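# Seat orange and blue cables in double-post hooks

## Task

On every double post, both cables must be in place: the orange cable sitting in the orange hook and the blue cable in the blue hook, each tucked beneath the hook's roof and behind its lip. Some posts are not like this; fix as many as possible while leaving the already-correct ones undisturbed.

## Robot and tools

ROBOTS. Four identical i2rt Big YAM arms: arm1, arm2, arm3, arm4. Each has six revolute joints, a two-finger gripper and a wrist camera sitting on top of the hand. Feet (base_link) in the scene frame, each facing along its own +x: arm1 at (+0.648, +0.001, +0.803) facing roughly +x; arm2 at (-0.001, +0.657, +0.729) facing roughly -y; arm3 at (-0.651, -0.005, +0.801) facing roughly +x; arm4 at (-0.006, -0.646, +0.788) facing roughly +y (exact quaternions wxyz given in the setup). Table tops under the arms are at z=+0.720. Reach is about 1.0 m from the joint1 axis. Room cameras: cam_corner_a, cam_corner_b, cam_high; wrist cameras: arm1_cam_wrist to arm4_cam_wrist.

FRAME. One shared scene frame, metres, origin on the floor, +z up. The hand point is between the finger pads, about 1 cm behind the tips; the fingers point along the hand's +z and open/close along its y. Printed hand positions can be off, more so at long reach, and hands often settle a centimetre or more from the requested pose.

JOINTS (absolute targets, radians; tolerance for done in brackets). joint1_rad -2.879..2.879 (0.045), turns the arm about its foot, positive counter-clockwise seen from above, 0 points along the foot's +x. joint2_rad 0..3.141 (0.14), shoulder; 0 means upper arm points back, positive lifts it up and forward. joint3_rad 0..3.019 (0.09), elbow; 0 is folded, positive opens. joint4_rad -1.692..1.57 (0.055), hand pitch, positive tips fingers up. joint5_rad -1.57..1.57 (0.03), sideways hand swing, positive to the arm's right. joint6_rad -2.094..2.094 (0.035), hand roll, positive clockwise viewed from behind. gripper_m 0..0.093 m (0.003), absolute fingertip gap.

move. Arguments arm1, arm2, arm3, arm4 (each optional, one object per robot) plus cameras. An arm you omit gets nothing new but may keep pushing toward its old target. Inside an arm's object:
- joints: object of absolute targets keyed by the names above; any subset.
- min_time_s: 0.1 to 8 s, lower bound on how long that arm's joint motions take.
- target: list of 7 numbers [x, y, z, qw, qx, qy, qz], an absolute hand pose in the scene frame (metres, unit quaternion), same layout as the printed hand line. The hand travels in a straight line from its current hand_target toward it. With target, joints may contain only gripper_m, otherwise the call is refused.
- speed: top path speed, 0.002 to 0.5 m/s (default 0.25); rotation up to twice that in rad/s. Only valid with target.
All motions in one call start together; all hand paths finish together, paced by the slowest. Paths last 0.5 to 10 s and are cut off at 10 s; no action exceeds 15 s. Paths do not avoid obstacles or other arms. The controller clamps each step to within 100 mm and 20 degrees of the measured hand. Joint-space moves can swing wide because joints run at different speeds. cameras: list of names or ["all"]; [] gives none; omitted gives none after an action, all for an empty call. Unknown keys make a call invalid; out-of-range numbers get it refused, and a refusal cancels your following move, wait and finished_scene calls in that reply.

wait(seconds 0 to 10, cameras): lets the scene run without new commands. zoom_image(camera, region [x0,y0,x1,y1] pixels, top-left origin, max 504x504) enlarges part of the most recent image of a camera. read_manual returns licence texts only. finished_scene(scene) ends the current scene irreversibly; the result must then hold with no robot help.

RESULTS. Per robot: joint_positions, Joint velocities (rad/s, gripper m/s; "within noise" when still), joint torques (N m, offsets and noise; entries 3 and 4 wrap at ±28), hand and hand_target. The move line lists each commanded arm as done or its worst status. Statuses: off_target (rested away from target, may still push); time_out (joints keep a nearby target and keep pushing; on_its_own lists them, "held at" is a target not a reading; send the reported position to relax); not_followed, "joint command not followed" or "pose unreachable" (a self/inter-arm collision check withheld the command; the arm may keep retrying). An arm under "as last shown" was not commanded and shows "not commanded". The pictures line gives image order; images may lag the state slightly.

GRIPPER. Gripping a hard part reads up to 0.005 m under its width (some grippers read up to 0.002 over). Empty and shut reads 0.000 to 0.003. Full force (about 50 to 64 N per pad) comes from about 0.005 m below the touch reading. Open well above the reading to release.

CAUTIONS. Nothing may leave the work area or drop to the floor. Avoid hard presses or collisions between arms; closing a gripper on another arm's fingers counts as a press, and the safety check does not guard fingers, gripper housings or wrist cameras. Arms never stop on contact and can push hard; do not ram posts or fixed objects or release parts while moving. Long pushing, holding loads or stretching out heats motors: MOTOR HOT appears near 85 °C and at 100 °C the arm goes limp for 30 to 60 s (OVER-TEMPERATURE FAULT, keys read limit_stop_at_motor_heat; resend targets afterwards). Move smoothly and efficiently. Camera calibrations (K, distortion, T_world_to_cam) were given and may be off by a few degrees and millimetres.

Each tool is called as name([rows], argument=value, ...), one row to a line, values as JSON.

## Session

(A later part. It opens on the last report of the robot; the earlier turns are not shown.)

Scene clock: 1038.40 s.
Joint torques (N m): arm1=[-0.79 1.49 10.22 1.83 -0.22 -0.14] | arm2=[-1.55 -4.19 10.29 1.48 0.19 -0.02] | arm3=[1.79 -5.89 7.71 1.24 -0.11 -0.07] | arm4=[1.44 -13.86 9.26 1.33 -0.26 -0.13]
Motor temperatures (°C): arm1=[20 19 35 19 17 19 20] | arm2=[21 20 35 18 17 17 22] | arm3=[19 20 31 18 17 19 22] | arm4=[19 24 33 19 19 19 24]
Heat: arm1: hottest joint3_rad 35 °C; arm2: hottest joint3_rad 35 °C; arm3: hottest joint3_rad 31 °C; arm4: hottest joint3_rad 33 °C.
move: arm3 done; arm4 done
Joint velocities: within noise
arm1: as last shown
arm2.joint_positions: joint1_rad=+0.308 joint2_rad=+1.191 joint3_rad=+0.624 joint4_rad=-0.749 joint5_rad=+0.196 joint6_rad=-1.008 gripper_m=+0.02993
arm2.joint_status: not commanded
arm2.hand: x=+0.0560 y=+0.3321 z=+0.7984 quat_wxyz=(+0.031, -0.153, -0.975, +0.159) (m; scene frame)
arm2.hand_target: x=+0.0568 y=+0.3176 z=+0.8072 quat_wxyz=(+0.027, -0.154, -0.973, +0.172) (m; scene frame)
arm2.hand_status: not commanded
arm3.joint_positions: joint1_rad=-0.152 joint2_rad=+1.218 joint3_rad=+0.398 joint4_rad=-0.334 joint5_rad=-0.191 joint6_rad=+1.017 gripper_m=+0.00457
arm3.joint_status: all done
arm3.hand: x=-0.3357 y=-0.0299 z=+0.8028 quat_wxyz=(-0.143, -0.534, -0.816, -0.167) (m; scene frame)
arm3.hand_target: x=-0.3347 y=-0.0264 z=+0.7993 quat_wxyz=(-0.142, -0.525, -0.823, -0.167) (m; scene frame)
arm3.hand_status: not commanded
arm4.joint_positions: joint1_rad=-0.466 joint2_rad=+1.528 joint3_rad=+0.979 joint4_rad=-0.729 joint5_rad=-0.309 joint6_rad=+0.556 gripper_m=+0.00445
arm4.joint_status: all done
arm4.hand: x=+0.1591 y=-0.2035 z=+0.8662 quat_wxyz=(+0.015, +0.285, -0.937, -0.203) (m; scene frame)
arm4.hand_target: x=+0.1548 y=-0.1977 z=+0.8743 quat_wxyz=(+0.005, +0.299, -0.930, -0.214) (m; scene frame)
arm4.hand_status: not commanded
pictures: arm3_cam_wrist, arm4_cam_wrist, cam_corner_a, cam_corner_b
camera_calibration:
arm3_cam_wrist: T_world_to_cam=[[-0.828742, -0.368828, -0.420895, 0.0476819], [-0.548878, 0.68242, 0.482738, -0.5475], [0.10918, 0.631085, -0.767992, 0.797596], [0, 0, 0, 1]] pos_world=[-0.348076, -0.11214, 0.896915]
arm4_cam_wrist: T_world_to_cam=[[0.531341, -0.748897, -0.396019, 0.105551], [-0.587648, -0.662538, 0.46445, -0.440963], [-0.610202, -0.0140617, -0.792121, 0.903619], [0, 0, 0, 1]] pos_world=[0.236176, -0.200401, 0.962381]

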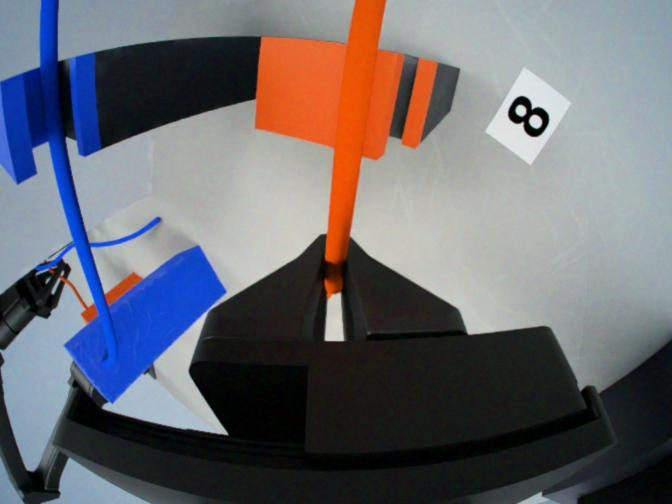

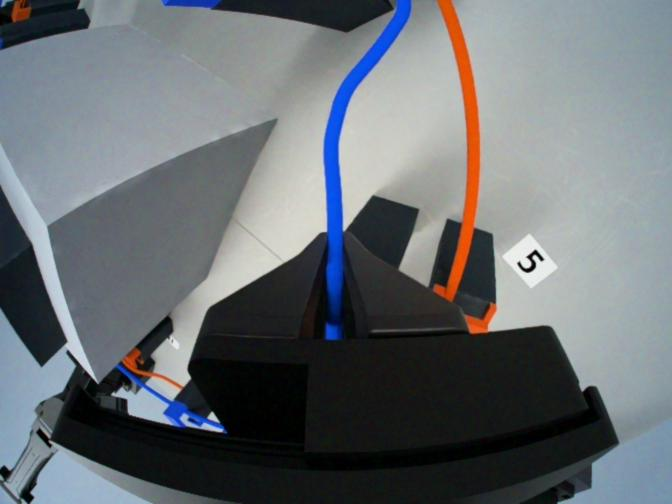

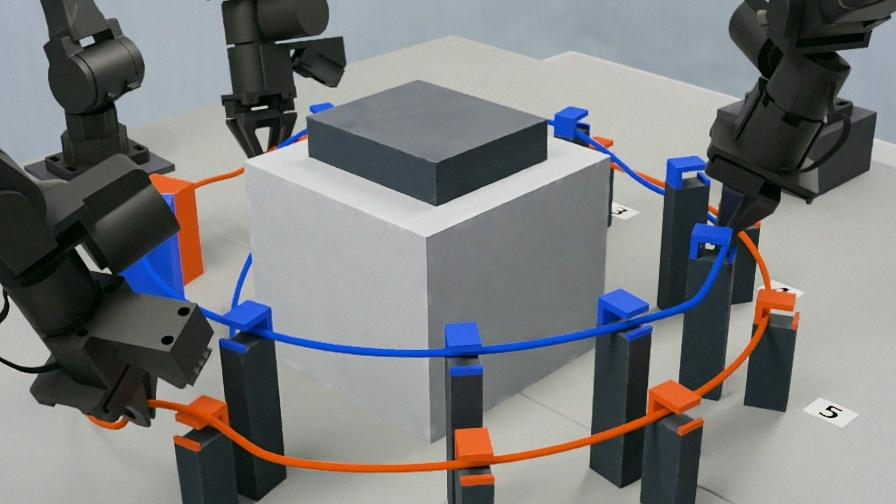

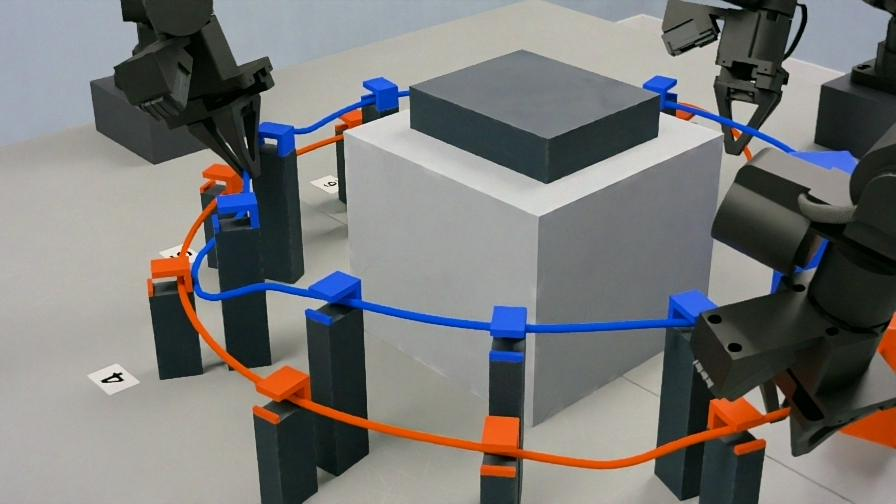

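move(arm3={"joints": {"joint1_rad": -0.258, "joint2_rad": 1.101, "joint3_rad": 0.398, "joint4_rad": -0.575}, "min_time_s": 1.0}, arm4={"joints": {"joint2_rad": 1.563, "joint3_rad": 0.979}, "min_time_s": 0.8}, cameras=[])

move(arm3={"joints": {"joint2_rad": 1.205, "joint3_rad": 0.398}, "min_time_s": 0.7}, cameras=[])

move(arm3={"joints": {"joint1_rad": -0.172, "joint2_rad": 1.260, "joint3_rad": 0.398, "joint4_rad": -0.362}, "min_time_s": 1.2}, cameras=["arm3_cam_wrist", "arm4_cam_wrist", "cam_corner_a", "cam_corner_b"])

zoom_image(camera="cam_corner_a", region=[660, 180, 800, 300])

zoom_image(camera="cam_corner_a", region=[100, 370, 260, 470])

zoom_image(camera="arm3_cam_wrist", region=[160, 0, 440, 260])

zoom_image(camera="cam_corner_b", region=[170, 80, 330, 230])

Scene clock: 1073.30 s.
Joint torques (N m): arm1=[-0.73 1.49 10.24 1.84 -0.22 -0.14] | arm2=[-1.61 -4.13 10.26 1.47 0.17 -0.02] | arm3=[0.21 -6.77 8.23 0.09 -0.06 -0.05] | arm4=[1.49 -11.87 9.13 1.36 -0.26 -0.14]
Motor temperatures (°C): arm1=[20 19 35 19 17 19 20] | arm2=[21 20 35 18 17 17 22] | arm3=[19 20 31 18 17 19 23] | arm4=[19 23 33 19 19 19 24]
Heat: arm1: hottest joint3_rad 35 °C; arm2: hottest joint3_rad 35 °C; arm3: hottest joint3_rad 31 °C; arm4: hottest joint3_rad 33 °C.
move: arm3 done; arm4 done
Joint velocities: within noise
arm1, arm2: as last shown
arm3.joint_positions: joint1_rad=-0.248 joint2_rad=+1.111 joint3_rad=+0.398 joint4_rad=-0.564 joint5_rad=-0.192 joint6_rad=+1.017 gripper_m=+0.00457
arm3.joint_status: all done
arm3.hand: x=-0.3781 y=-0.0488 z=+0.8128 quat_wxyz=(-0.094, -0.584, -0.795, -0.138) (m; scene frame)
arm3.hand_target: x=-0.3798 y=-0.0509 z=+0.8146 quat_wxyz=(-0.095, -0.582, -0.796, -0.138) (m; scene frame)
arm3.hand_status: not commanded
arm4.joint_positions: joint1_rad=-0.466 joint2_rad=+1.550 joint3_rad=+0.979 joint4_rad=-0.729 joint5_rad=-0.309 joint6_rad=+0.556 gripper_m=+0.00445
arm4.joint_status: all done
arm4.hand: x=+0.1586 y=-0.2046 z=+0.8562 quat_wxyz=(+0.023, +0.284, -0.939, -0.195) (m; scene frame)
arm4.hand_target: x=+0.1537 y=-0.2004 z=+0.8514 quat_wxyz=(+0.023, +0.296, -0.934, -0.196) (m; scene frame)
arm4.hand_status: not commanded
pictures: none
No camera images: "cameras" was empty.

Scene clock: 1074.40 s.
Joint torques (N m): arm1=[-0.79 1.49 10.22 1.84 -0.22 -0.13] | arm2=[-1.61 -4.31 10.29 1.46 0.17 -0.03] | arm3=[0.15 -5.25 7.53 -0.08 -0.07 -0.05] | arm4=[1.49 -11.81 9.18 1.31 -0.25 -0.14]
Motor temperatures (°C): arm1=[20 19 35 19 17 19 20] | arm2=[21 20 35 18 17 17 22] | arm3=[19 20 31 18 17 19 23] | arm4=[19 23 33 19 19 19 24]
Heat: arm1: hottest joint3_rad 35 °C; arm2: hottest joint3_rad 35 °C; arm3: hottest joint3_rad 31 °C; arm4: hottest joint3_rad 33 °C.
move: arm3 done
Joint velocities: within noise
arm1, arm2, arm4: as last shown
arm3.joint_positions: joint1_rad=-0.249 joint2_rad=+1.190 joint3_rad=+0.398 joint4_rad=-0.565 joint5_rad=-0.192 joint6_rad=+1.017 gripper_m=+0.00457
arm3.joint_status: all done
arm3.hand: x=-0.3879 y=-0.0463 z=+0.7935 quat_wxyz=(-0.058, -0.590, -0.796, -0.125) (m; scene frame)
arm3.hand_target: x=-0.3928 y=-0.0471 z=+0.7893 quat_wxyz=(-0.047, -0.589, -0.798, -0.120) (m; scene frame)
arm3.hand_status: not commanded
pictures: none
No camera images: "cameras" was empty.

Scene clock: 1076.10 s.
Joint torques (N m): arm1=[-0.79 1.49 10.22 1.84 -0.22 -0.14] | arm2=[-1.38 -4.01 10.25 1.42 0.17 -0.03] | arm3=[1.67 -5.95 7.36 1.09 -0.07 -0.06] | arm4=[1.55 -11.81 9.16 1.25 -0.26 -0.13]
Motor temperatures (°C): arm1=[20 19 35 19 17 19 20] | arm2=[21 20 35 18 17 17 22] | arm3=[19 20 31 18 17 19 23] | arm4=[19 23 33 19 19 19 24]
Heat: arm1: hottest joint3_rad 35 °C; arm2: hottest joint3_rad 35 °C; arm3: hottest joint3_rad 31 °C; arm4: hottest joint3_rad 33 °C.
move: arm3 done
Joint velocities: within noise
arm1, arm2, arm4: as last shown
arm3.joint_positions: joint1_rad=-0.182 joint2_rad=+1.243 joint3_rad=+0.398 joint4_rad=-0.375 joint5_rad=-0.192 joint6_rad=+1.017 gripper_m=+0.00457
arm3.joint_status: all done
arm3.hand: x=-0.3492 y=-0.0362 z=+0.7918 quat_wxyz=(-0.115, -0.552, -0.812, -0.153) (m; scene frame)
arm3.hand_target: x=-0.3483 y=-0.0332 z=+0.7883 quat_wxyz=(-0.114, -0.543, -0.818, -0.152) (m; scene frame)
arm3.hand_status: not commanded
pictures: arm3_cam_wrist, arm4_cam_wrist, cam_corner_a, cam_corner_b
camera_calibration:
arm3_cam_wrist: T_world_to_cam=[[-0.864865, -0.339318, -0.369963, -0.022233], [-0.496083, 0.69055, 0.526347, -0.561075], [0.0768785, 0.638752, -0.765563, 0.781728], [0, 0, 0, 1]] pos_world=[-0.357666, -0.119424, 0.885556]
arm4_cam_wrist: T_world_to_cam=[[0.52722, -0.756832, -0.38632, 0.0916519], [-0.58289, -0.652929, 0.483656, -0.452666], [-0.618286, -0.0298115, -0.785387, 0.887672], [0, 0, 0, 1]] pos_world=[0.23666, -0.199731, 0.951509]

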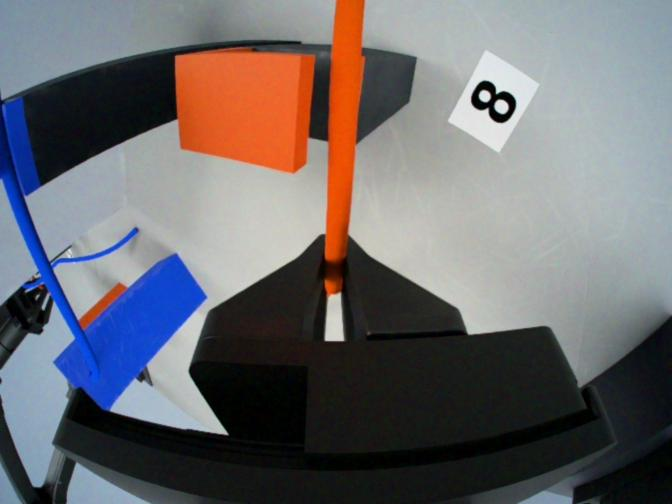

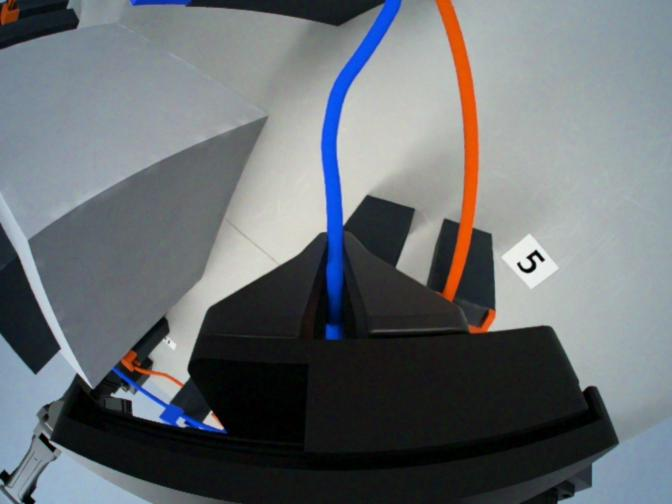

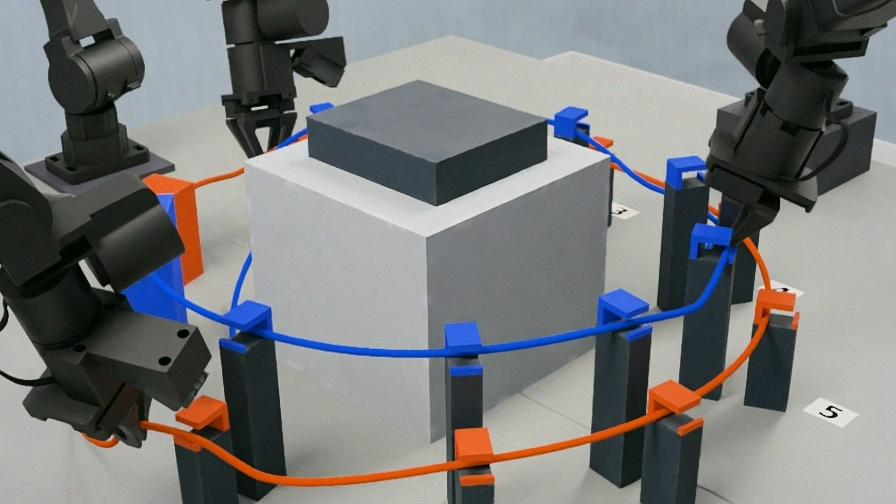

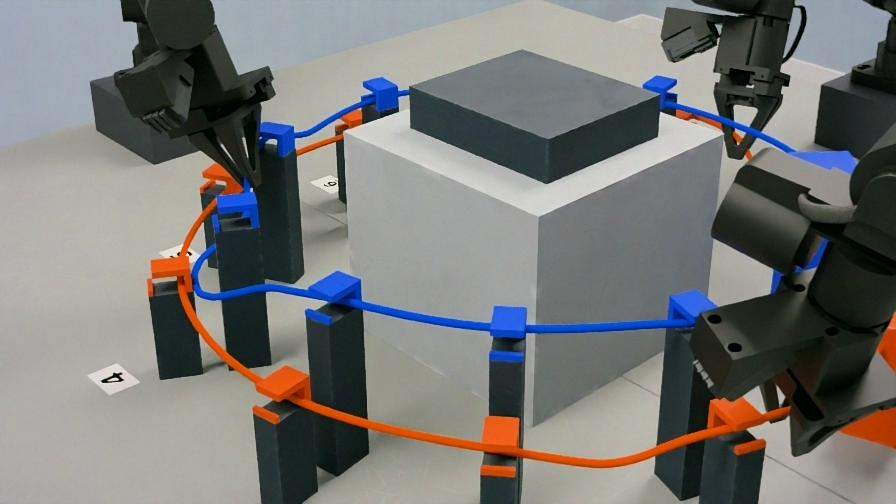

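Scaled by 3.600 from the camera's 896x504 image, which has a finer 1280x720 frame.

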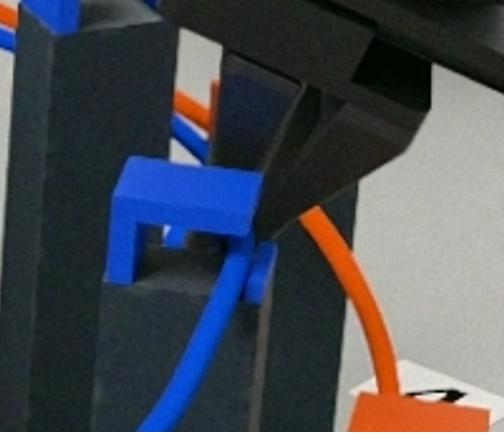

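Scaled by 3.150 from the camera's 896x504 image, which has a finer 1280x720 frame.

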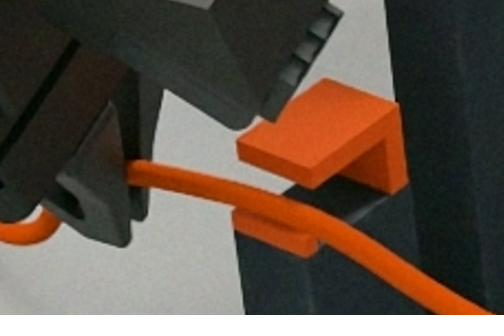

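Scaled by 1.800 from the camera's 672x504 image, which has a finer 960x720 frame.

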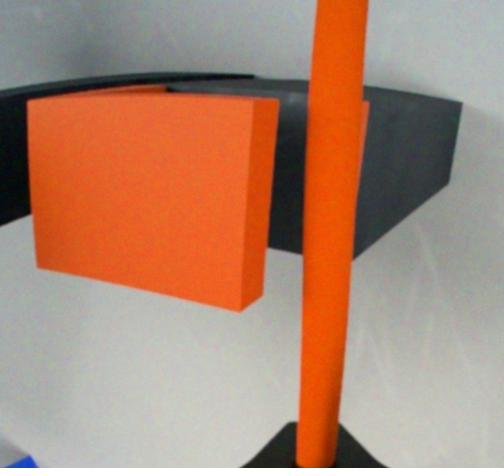

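Scaled by 3.150 from the camera's 896x504 image, which has a finer 1280x720 frame.

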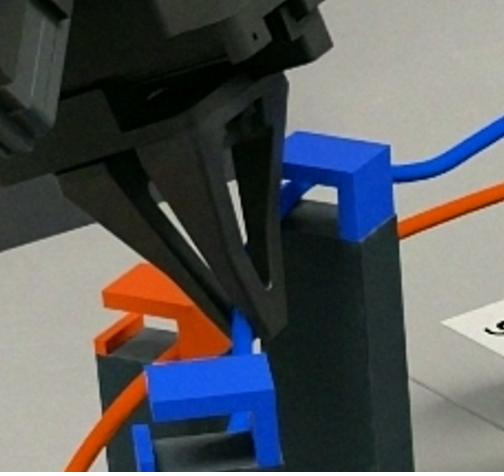

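move(arm3={"joints": {"joint2_rad": 1.277, "joint3_rad": 0.398}, "min_time_s": 0.6}, arm4={"joints": {"gripper_m": 0.03}}, cameras=["arm3_cam_wrist", "arm4_cam_wrist", "cam_corner_a", "cam_corner_b"])

zoom_image(camera="cam_corner_a", region=[660, 180, 800, 300])

zoom_image(camera="cam_corner_a", region=[100, 370, 260, 470])

zoom_image(camera="arm3_cam_wrist", region=[160, 0, 440, 260])

zoom_image(camera="cam_corner_b", region=[170, 80, 330, 230])

zoom_image(camera="arm4_cam_wrist", region=[200, 100, 460, 340])

Scene clock: 1100.90 s.
Joint torques (N m): arm1=[-0.79 1.49 10.22 1.84 -0.22 -0.14] | arm2=[-1.49 -4.07 10.3 1.47 0.17 -0.03] | arm3=[1.73 -6.07 7.21 1.07 -0.07 -0.06] | arm4=[1.38 -11.75 9.21 1.22 -0.26 -0.13]
Motor temperatures (°C): arm1=[20 19 35 19 17 19 20] | arm2=[21 20 35 18 17 17 21] | arm3=[19 20 31 18 17 19 23] | arm4=[19 24 33 19 19 19 24]
Heat: arm1: hottest joint3_rad 35 °C; arm2: hottest joint3_rad 35 °C; arm3: hottest joint3_rad 31 °C; arm4: hottest joint3_rad 33 °C.
move: arm3 done; arm4 done
Joint velocities: within noise
arm1, arm2: as last shown
arm3.joint_positions: joint1_rad=-0.182 joint2_rad=+1.261 joint3_rad=+0.398 joint4_rad=-0.375 joint5_rad=-0.192 joint6_rad=+1.017 gripper_m=+0.00457
arm3.joint_status: all done
arm3.hand: x=-0.3515 y=-0.0357 z=+0.7871 quat_wxyz=(-0.107, -0.554, -0.812, -0.150) (m; scene frame)
arm3.hand_target: x=-0.3508 y=-0.0327 z=+0.7835 quat_wxyz=(-0.106, -0.544, -0.819, -0.149) (m; scene frame)
arm3.hand_status: not commanded
arm4.joint_positions: joint1_rad=-0.466 joint2_rad=+1.550 joint3_rad=+0.979 joint4_rad=-0.727 joint5_rad=-0.309 joint6_rad=+0.556 gripper_m=+0.02992
arm4.joint_status: all done
arm4.hand: x=+0.1588 y=-0.2043 z=+0.8563 quat_wxyz=(+0.022, +0.284, -0.938, -0.196) (m; scene frame)
arm4.hand_target: x=+0.1537 y=-0.2004 z=+0.8514 quat_wxyz=(+0.023, +0.296, -0.934, -0.196) (m; scene frame)
arm4.hand_status: not commanded
pictures: arm3_cam_wrist, arm4_cam_wrist, cam_corner_a, cam_corner_b
camera_calibration:
arm3_cam_wrist: T_world_to_cam=[[-0.870965, -0.338046, -0.356574, -0.0385263], [-0.487165, 0.688592, 0.537133, -0.565517], [0.0639587, 0.641535, -0.764423, 0.772539], [0, 0, 0, 1]] pos_world=[-0.358465, -0.119224, 0.880567]
arm4_cam_wrist: T_world_to_cam=[[0.527501, -0.756271, -0.387035, 0.0925544], [-0.5832, -0.653628, 0.482336, -0.451381], [-0.617754, -0.0287135, -0.785847, 0.888427], [0, 0, 0, 1]] pos_world=[0.236761, -0.199529, 0.951707]

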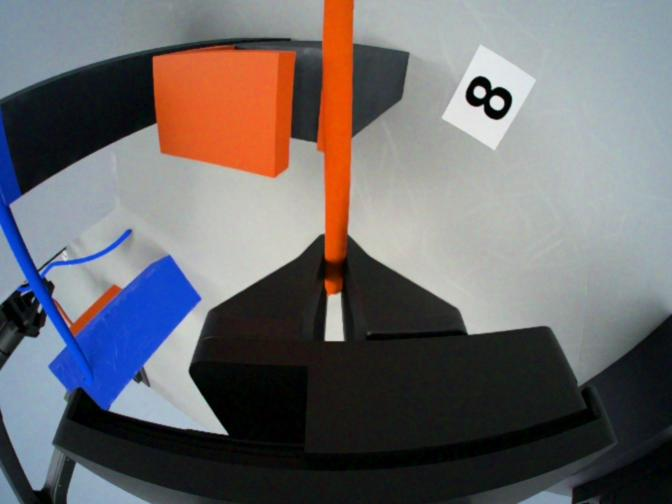

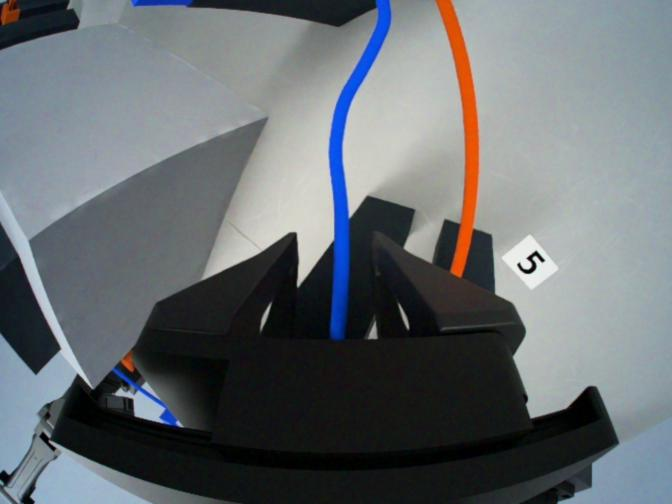

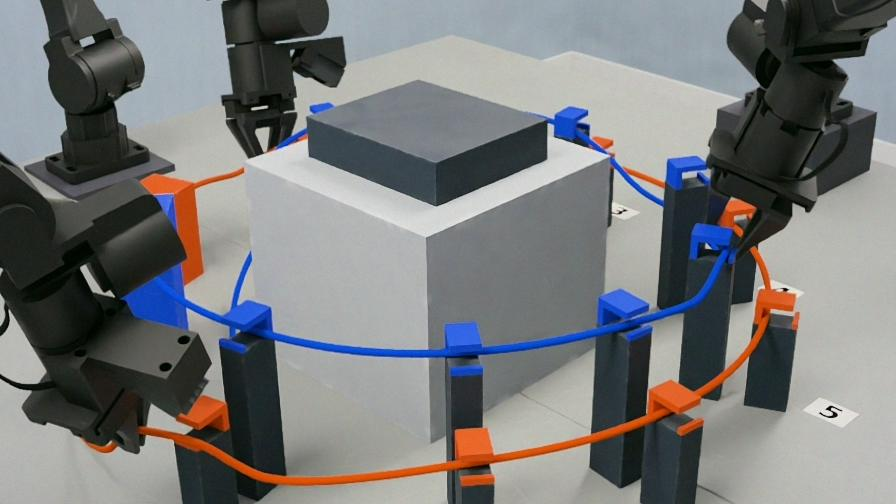

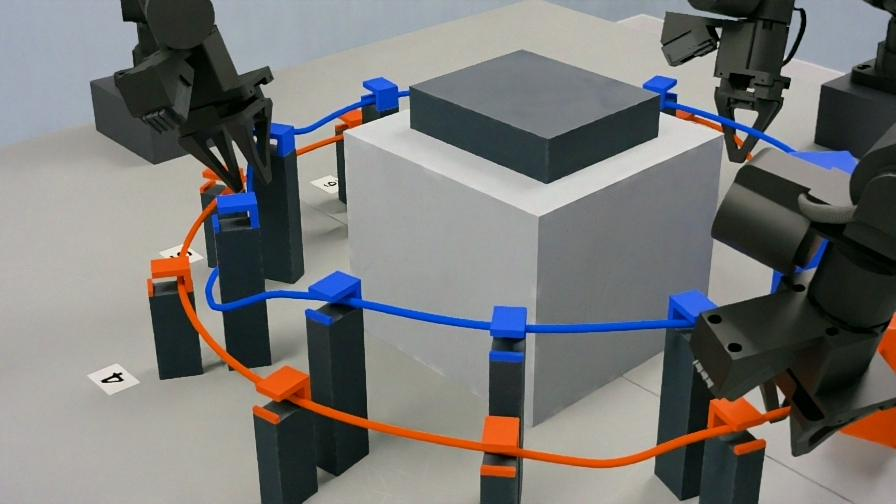

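Scaled by 3.600 from the camera's 896x504 image, which has a finer 1280x720 frame.

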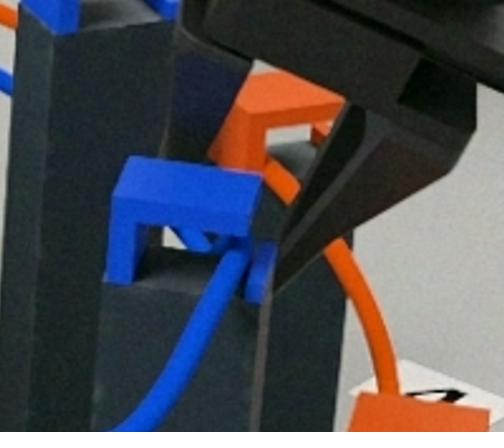

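Scaled by 3.150 from the camera's 896x504 image, which has a finer 1280x720 frame.

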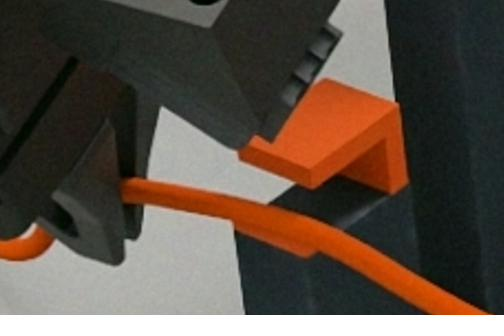

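Scaled by 1.800 from the camera's 672x504 image, which has a finer 960x720 frame.

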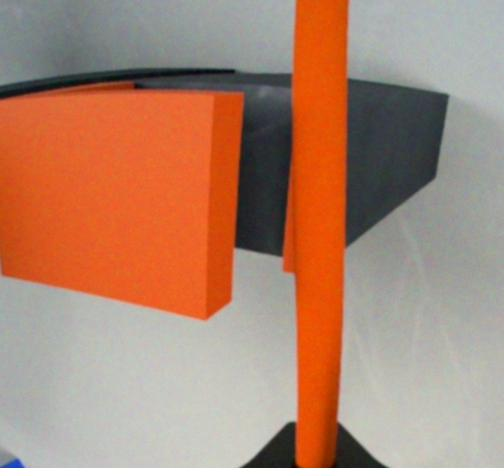

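Scaled by 3.150 from the camera's 896x504 image, which has a finer 1280x720 frame.

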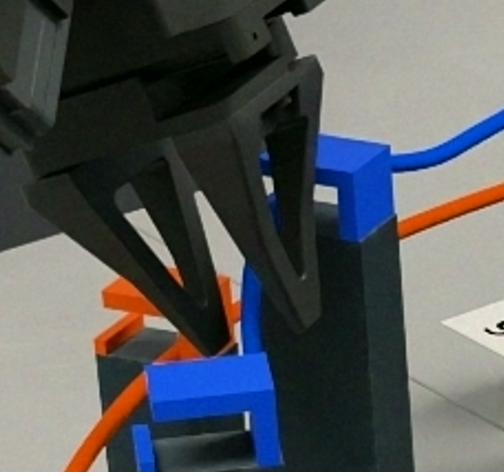

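Scaled by 1.938 from the camera's 672x504 image, which has a finer 960x720 frame.

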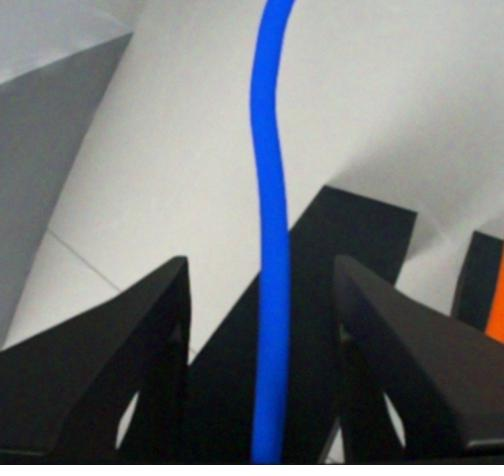

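move(arm3={"joints": {"joint1_rad": -0.127, "joint2_rad": 1.311, "joint3_rad": 0.398, "joint4_rad": -0.253}, "min_time_s": 1.2}, cameras=["arm3_cam_wrist", "arm2_cam_wrist", "cam_corner_a", "cam_corner_b"])

zoom_image(camera="cam_corner_a", region=[100, 370, 260, 470])

zoom_image(camera="arm3_cam_wrist", region=[160, 0, 440, 260])

zoom_image(camera="cam_corner_b", region=[170, 160, 370, 330])

zoom_image(camera="arm2_cam_wrist", region=[240, 40, 480, 260])

Scene clock: 1113.03 s.
Joint torques (N m): arm1=[-0.79 1.49 10.24 1.84 -0.22 -0.14] | arm2=[-1.49 -4.19 10.29 1.47 0.17 -0.04] | arm3=[1.85 -6.36 7.06 1.24 -0.07 -0.07] | arm4=[1.67 -11.81 9.09 1.29 -0.25 -0.13]
Motor temperatures (°C): arm1=[20 19 35 19 17 19 20] | arm2=[21 20 35 18 17 17 21] | arm3=[19 20 31 18 17 19 23] | arm4=[19 24 33 19 19 19 24]
Heat: arm1: hottest joint3_rad 35 °C; arm2: hottest joint3_rad 35 °C; arm3: hottest joint3_rad 31 °C; arm4: hottest joint3_rad 33 °C.
move: arm3 done
Joint velocities: within noise
arm1, arm2, arm4: as last shown
arm3.joint_positions: joint1_rad=-0.137 joint2_rad=+1.294 joint3_rad=+0.398 joint4_rad=-0.267 joint5_rad=-0.192 joint6_rad=+1.017 gripper_m=+0.00457
arm3.joint_status: all done
arm3.hand: x=-0.3308 y=-0.0256 z=+0.7868 quat_wxyz=(-0.138, -0.529, -0.821, -0.167) (m; scene frame)
arm3.hand_target: x=-0.3302 y=-0.0223 z=+0.7830 quat_wxyz=(-0.136, -0.519, -0.827, -0.166) (m; scene frame)
arm3.hand_status: not commanded
pictures: arm2_cam_wrist, arm3_cam_wrist, cam_corner_a, cam_corner_b
camera_calibration:
arm2_cam_wrist: T_world_to_cam=[[-0.269225, -0.907531, 0.322343, 0.0550205], [-0.71673, 0.412367, 0.562363, -0.542469], [-0.643285, -0.0796306, -0.761474, 0.795769], [0, 0, 0, 1]] pos_world=[0.137915, 0.336996, 0.893286]
arm3_cam_wrist: T_world_to_cam=[[-0.826538, -0.380901, -0.414427, 0.0420532], [-0.555295, 0.672245, 0.489626, -0.547793], [0.0920972, 0.634824, -0.767148, 0.775834], [0, 0, 0, 1]] pos_world=[-0.34088, -0.108249, 0.880821]

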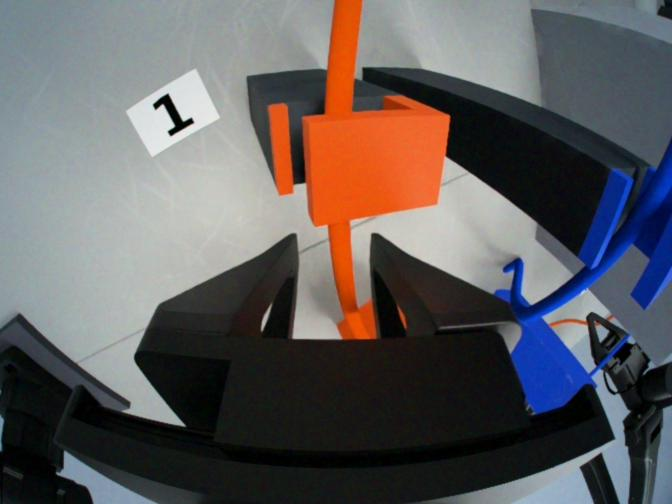

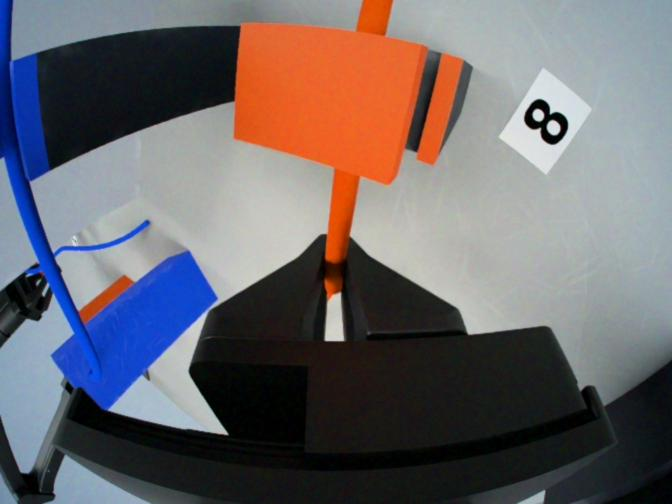

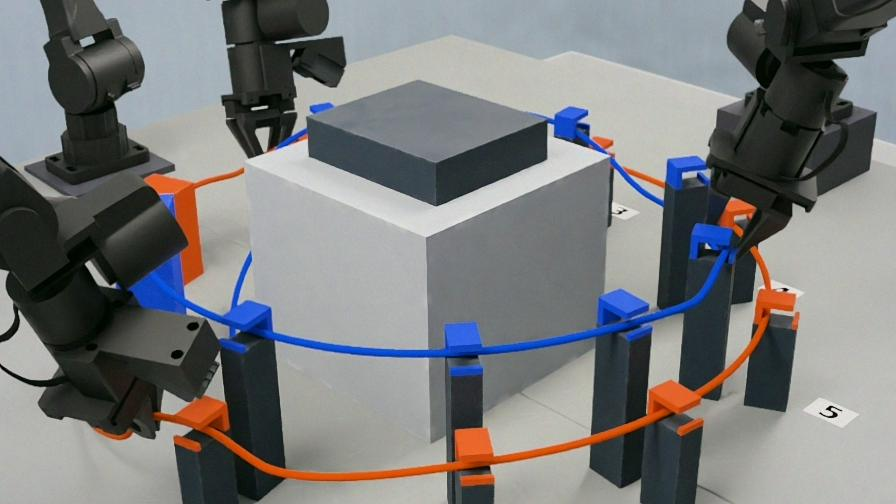

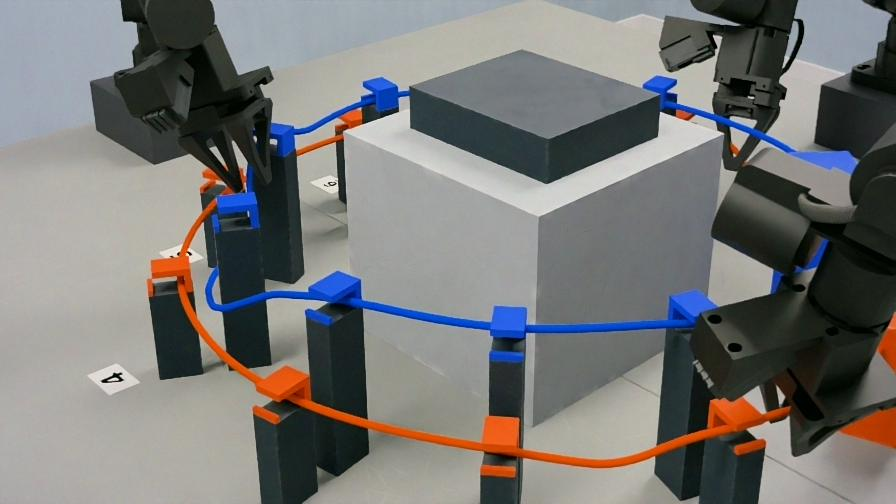

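Scaled by 3.150 from the camera's 896x504 image, which has a finer 1280x720 frame.

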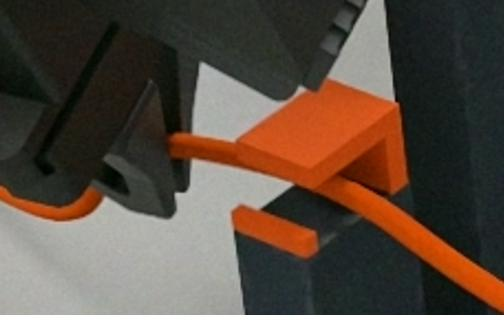

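Scaled by 1.800 from the camera's 672x504 image, which has a finer 960x720 frame.

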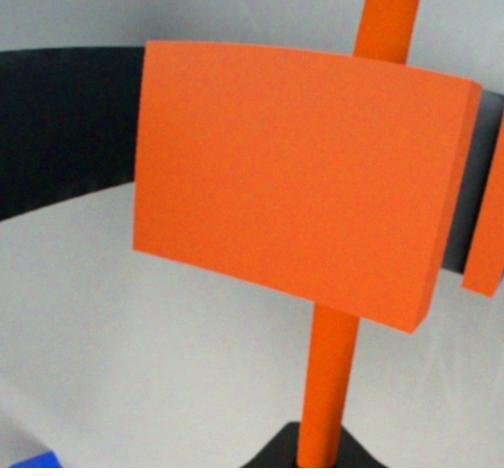

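Scaled by 2.520 from the camera's 896x504 image, which has a finer 1280x720 frame.

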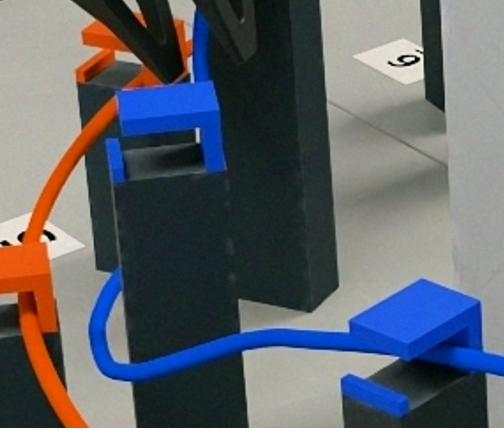

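Scaled by 2.100 from the camera's 672x504 image, which has a finer 960x720 frame.

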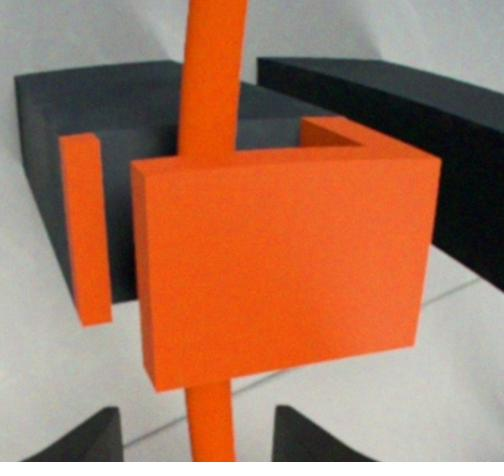

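move(arm3={"joints": {"joint2_rad": 1.343, "joint3_rad": 0.398}, "min_time_s": 0.7}, arm2={"joints": {"gripper_m": 0.05}}, arm4={"joints": {"gripper_m": 0.05}}, cameras=["arm3_cam_wrist", "arm2_cam_wrist", "cam_corner_a", "cam_corner_b"])

zoom_image(camera="cam_corner_a", region=[100, 370, 260, 470])

zoom_image(camera="cam_corner_a", region=[660, 180, 800, 300])

zoom_image(camera="cam_corner_b", region=[650, 370, 810, 480])

Scene clock: 1130.60 s.
Joint torques (N m): arm1=[-0.79 1.49 10.24 1.84 -0.22 -0.14] | arm2=[-1.26 -4.25 10.28 1.46 0.18 -0.02] | arm3=[1.79 -6.53 6.76 1.14 -0.06 -0.06] | arm4=[1.38 -11.75 9.16 1.25 -0.26 -0.13]
Motor temperatures (°C): arm1=[20 19 35 19 17 19 20] | arm2=[21 20 35 18 17 17 21] | arm3=[19 20 31 18 17 19 23] | arm4=[19 24 33 19 19 19 23]
Heat: arm1: hottest joint3_rad 35 °C; arm2: hottest joint3_rad 35 °C; arm3: hottest joint3_rad 31 °C; arm4: hottest joint3_rad 33 °C.
move: arm2 done; arm3 done; arm4 done
Joint velocities: within noise
arm1: as last shown
arm2.joint_positions: joint1_rad=+0.308 joint2_rad=+1.191 joint3_rad=+0.624 joint4_rad=-0.749 joint5_rad=+0.196 joint6_rad=-1.008 gripper_m=+0.04991
arm2.joint_status: all done
arm2.hand: x=+0.0560 y=+0.3321 z=+0.7984 quat_wxyz=(+0.031, -0.153, -0.975, +0.159) (m; scene frame)
arm2.hand_target: x=+0.0568 y=+0.3176 z=+0.8072 quat_wxyz=(+0.027, -0.154, -0.973, +0.172) (m; scene frame)
arm2.hand_status: not commanded
arm3.joint_positions: joint1_rad=-0.137 joint2_rad=+1.326 joint3_rad=+0.398 joint4_rad=-0.267 joint5_rad=-0.192 joint6_rad=+1.017 gripper_m=+0.00457
arm3.joint_status: all done
arm3.hand: x=-0.3355 y=-0.0248 z=+0.7774 quat_wxyz=(-0.123, -0.532, -0.822, -0.161) (m; scene frame)
arm3.hand_target: x=-0.3351 y=-0.0215 z=+0.7735 quat_wxyz=(-0.121, -0.522, -0.829, -0.160) (m; scene frame)
arm3.hand_status: not commanded
arm4.joint_positions: joint1_rad=-0.466 joint2_rad=+1.550 joint3_rad=+0.979 joint4_rad=-0.727 joint5_rad=-0.309 joint6_rad=+0.556 gripper_m=+0.04989
arm4.joint_status: all done
arm4.hand: x=+0.1588 y=-0.2043 z=+0.8563 quat_wxyz=(+0.022, +0.284, -0.938, -0.196) (m; scene frame)
arm4.hand_target: x=+0.1537 y=-0.2004 z=+0.8514 quat_wxyz=(+0.023, +0.296, -0.934, -0.196) (m; scene frame)
arm4.hand_status: not commanded
pictures: arm2_cam_wrist, arm3_cam_wrist, cam_corner_a, cam_corner_b
camera_calibration:
arm2_cam_wrist: T_world_to_cam=[[-0.269225, -0.907531, 0.322343, 0.0550205], [-0.71673, 0.412367, 0.562363, -0.542469], [-0.643285, -0.0796306, -0.761474, 0.795769], [0, 0, 0, 1]] pos_world=[0.137915, 0.336996, 0.893286]
arm3_cam_wrist: T_world_to_cam=[[-0.839247, -0.378832, -0.390065, 0.0113534], [-0.539512, 0.669541, 0.510531, -0.557399], [0.0677589, 0.638907, -0.766294, 0.759816], [0, 0, 0, 1]] pos_world=[-0.342679, -0.107949, 0.871241]

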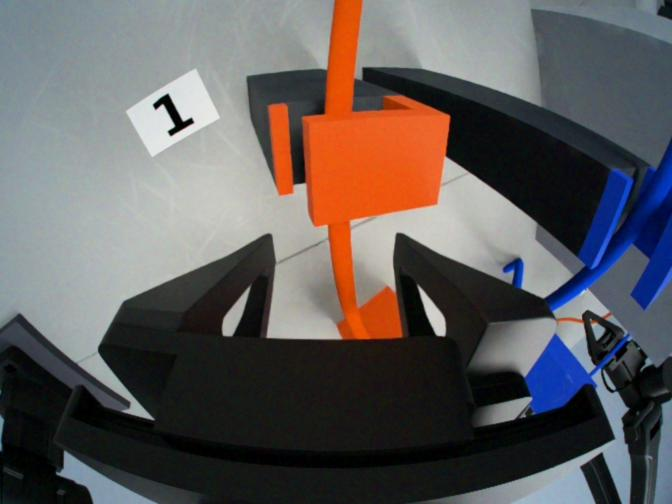

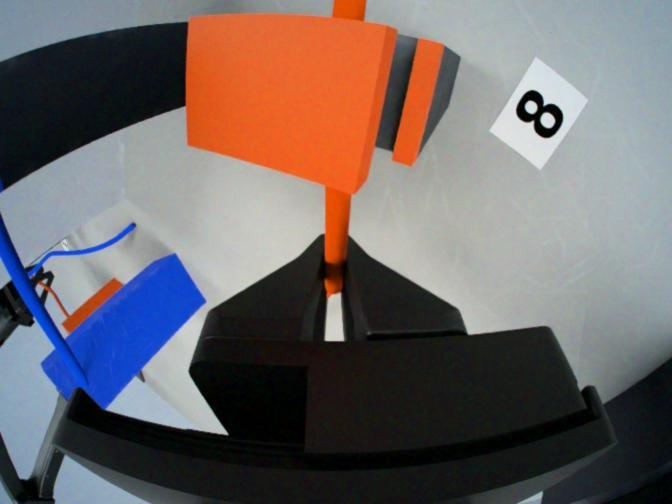

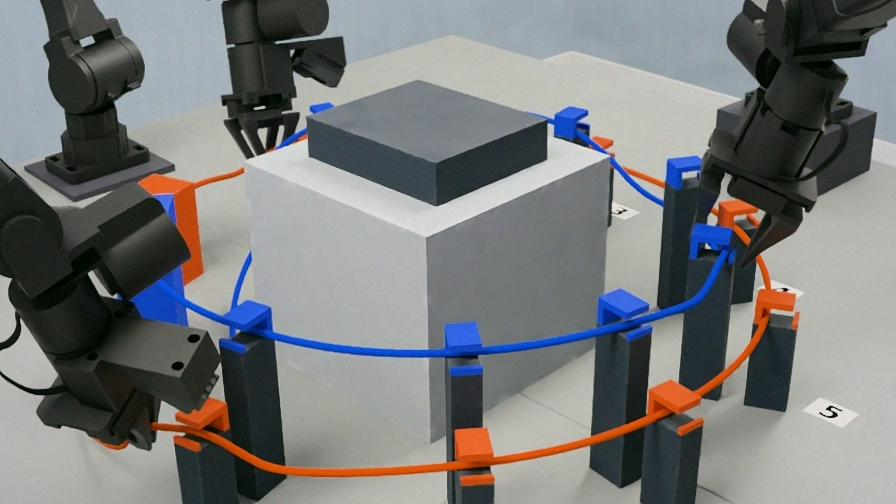

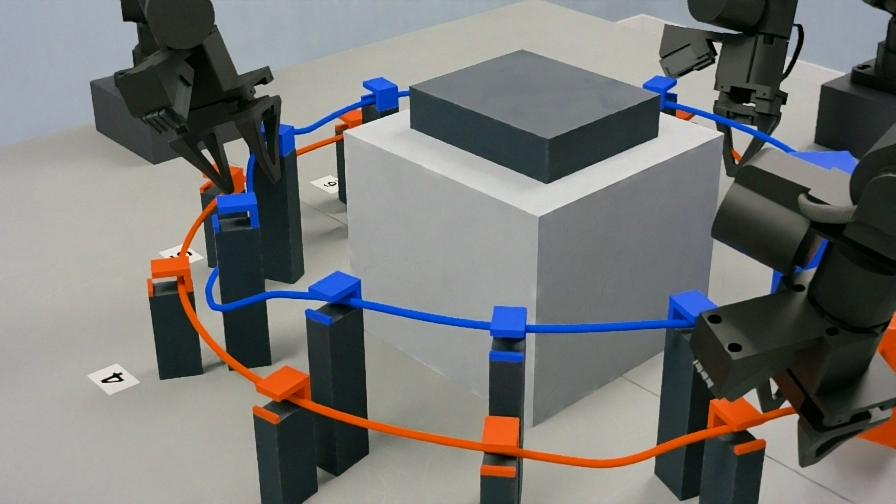

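Scaled by 3.150 from the camera's 896x504 image, which has a finer 1280x720 frame.

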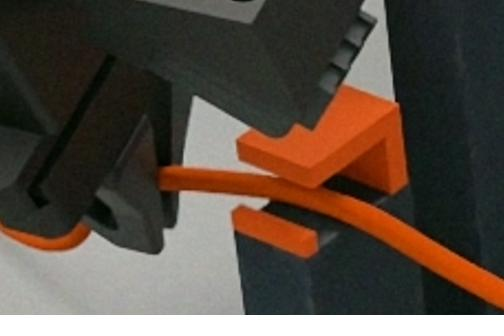

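Scaled by 3.600 from the camera's 896x504 image, which has a finer 1280x720 frame.

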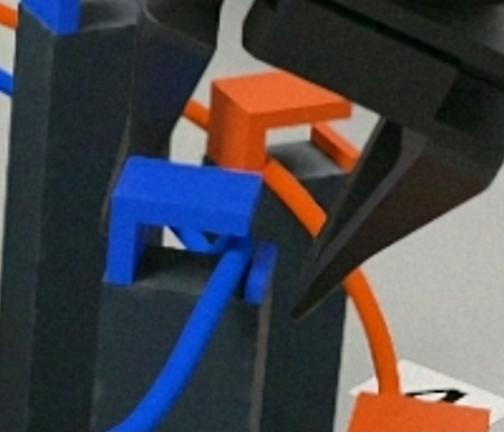

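Scaled by 3.150 from the camera's 896x504 image, which has a finer 1280x720 frame.

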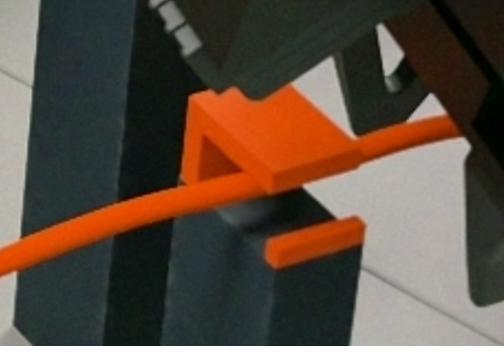

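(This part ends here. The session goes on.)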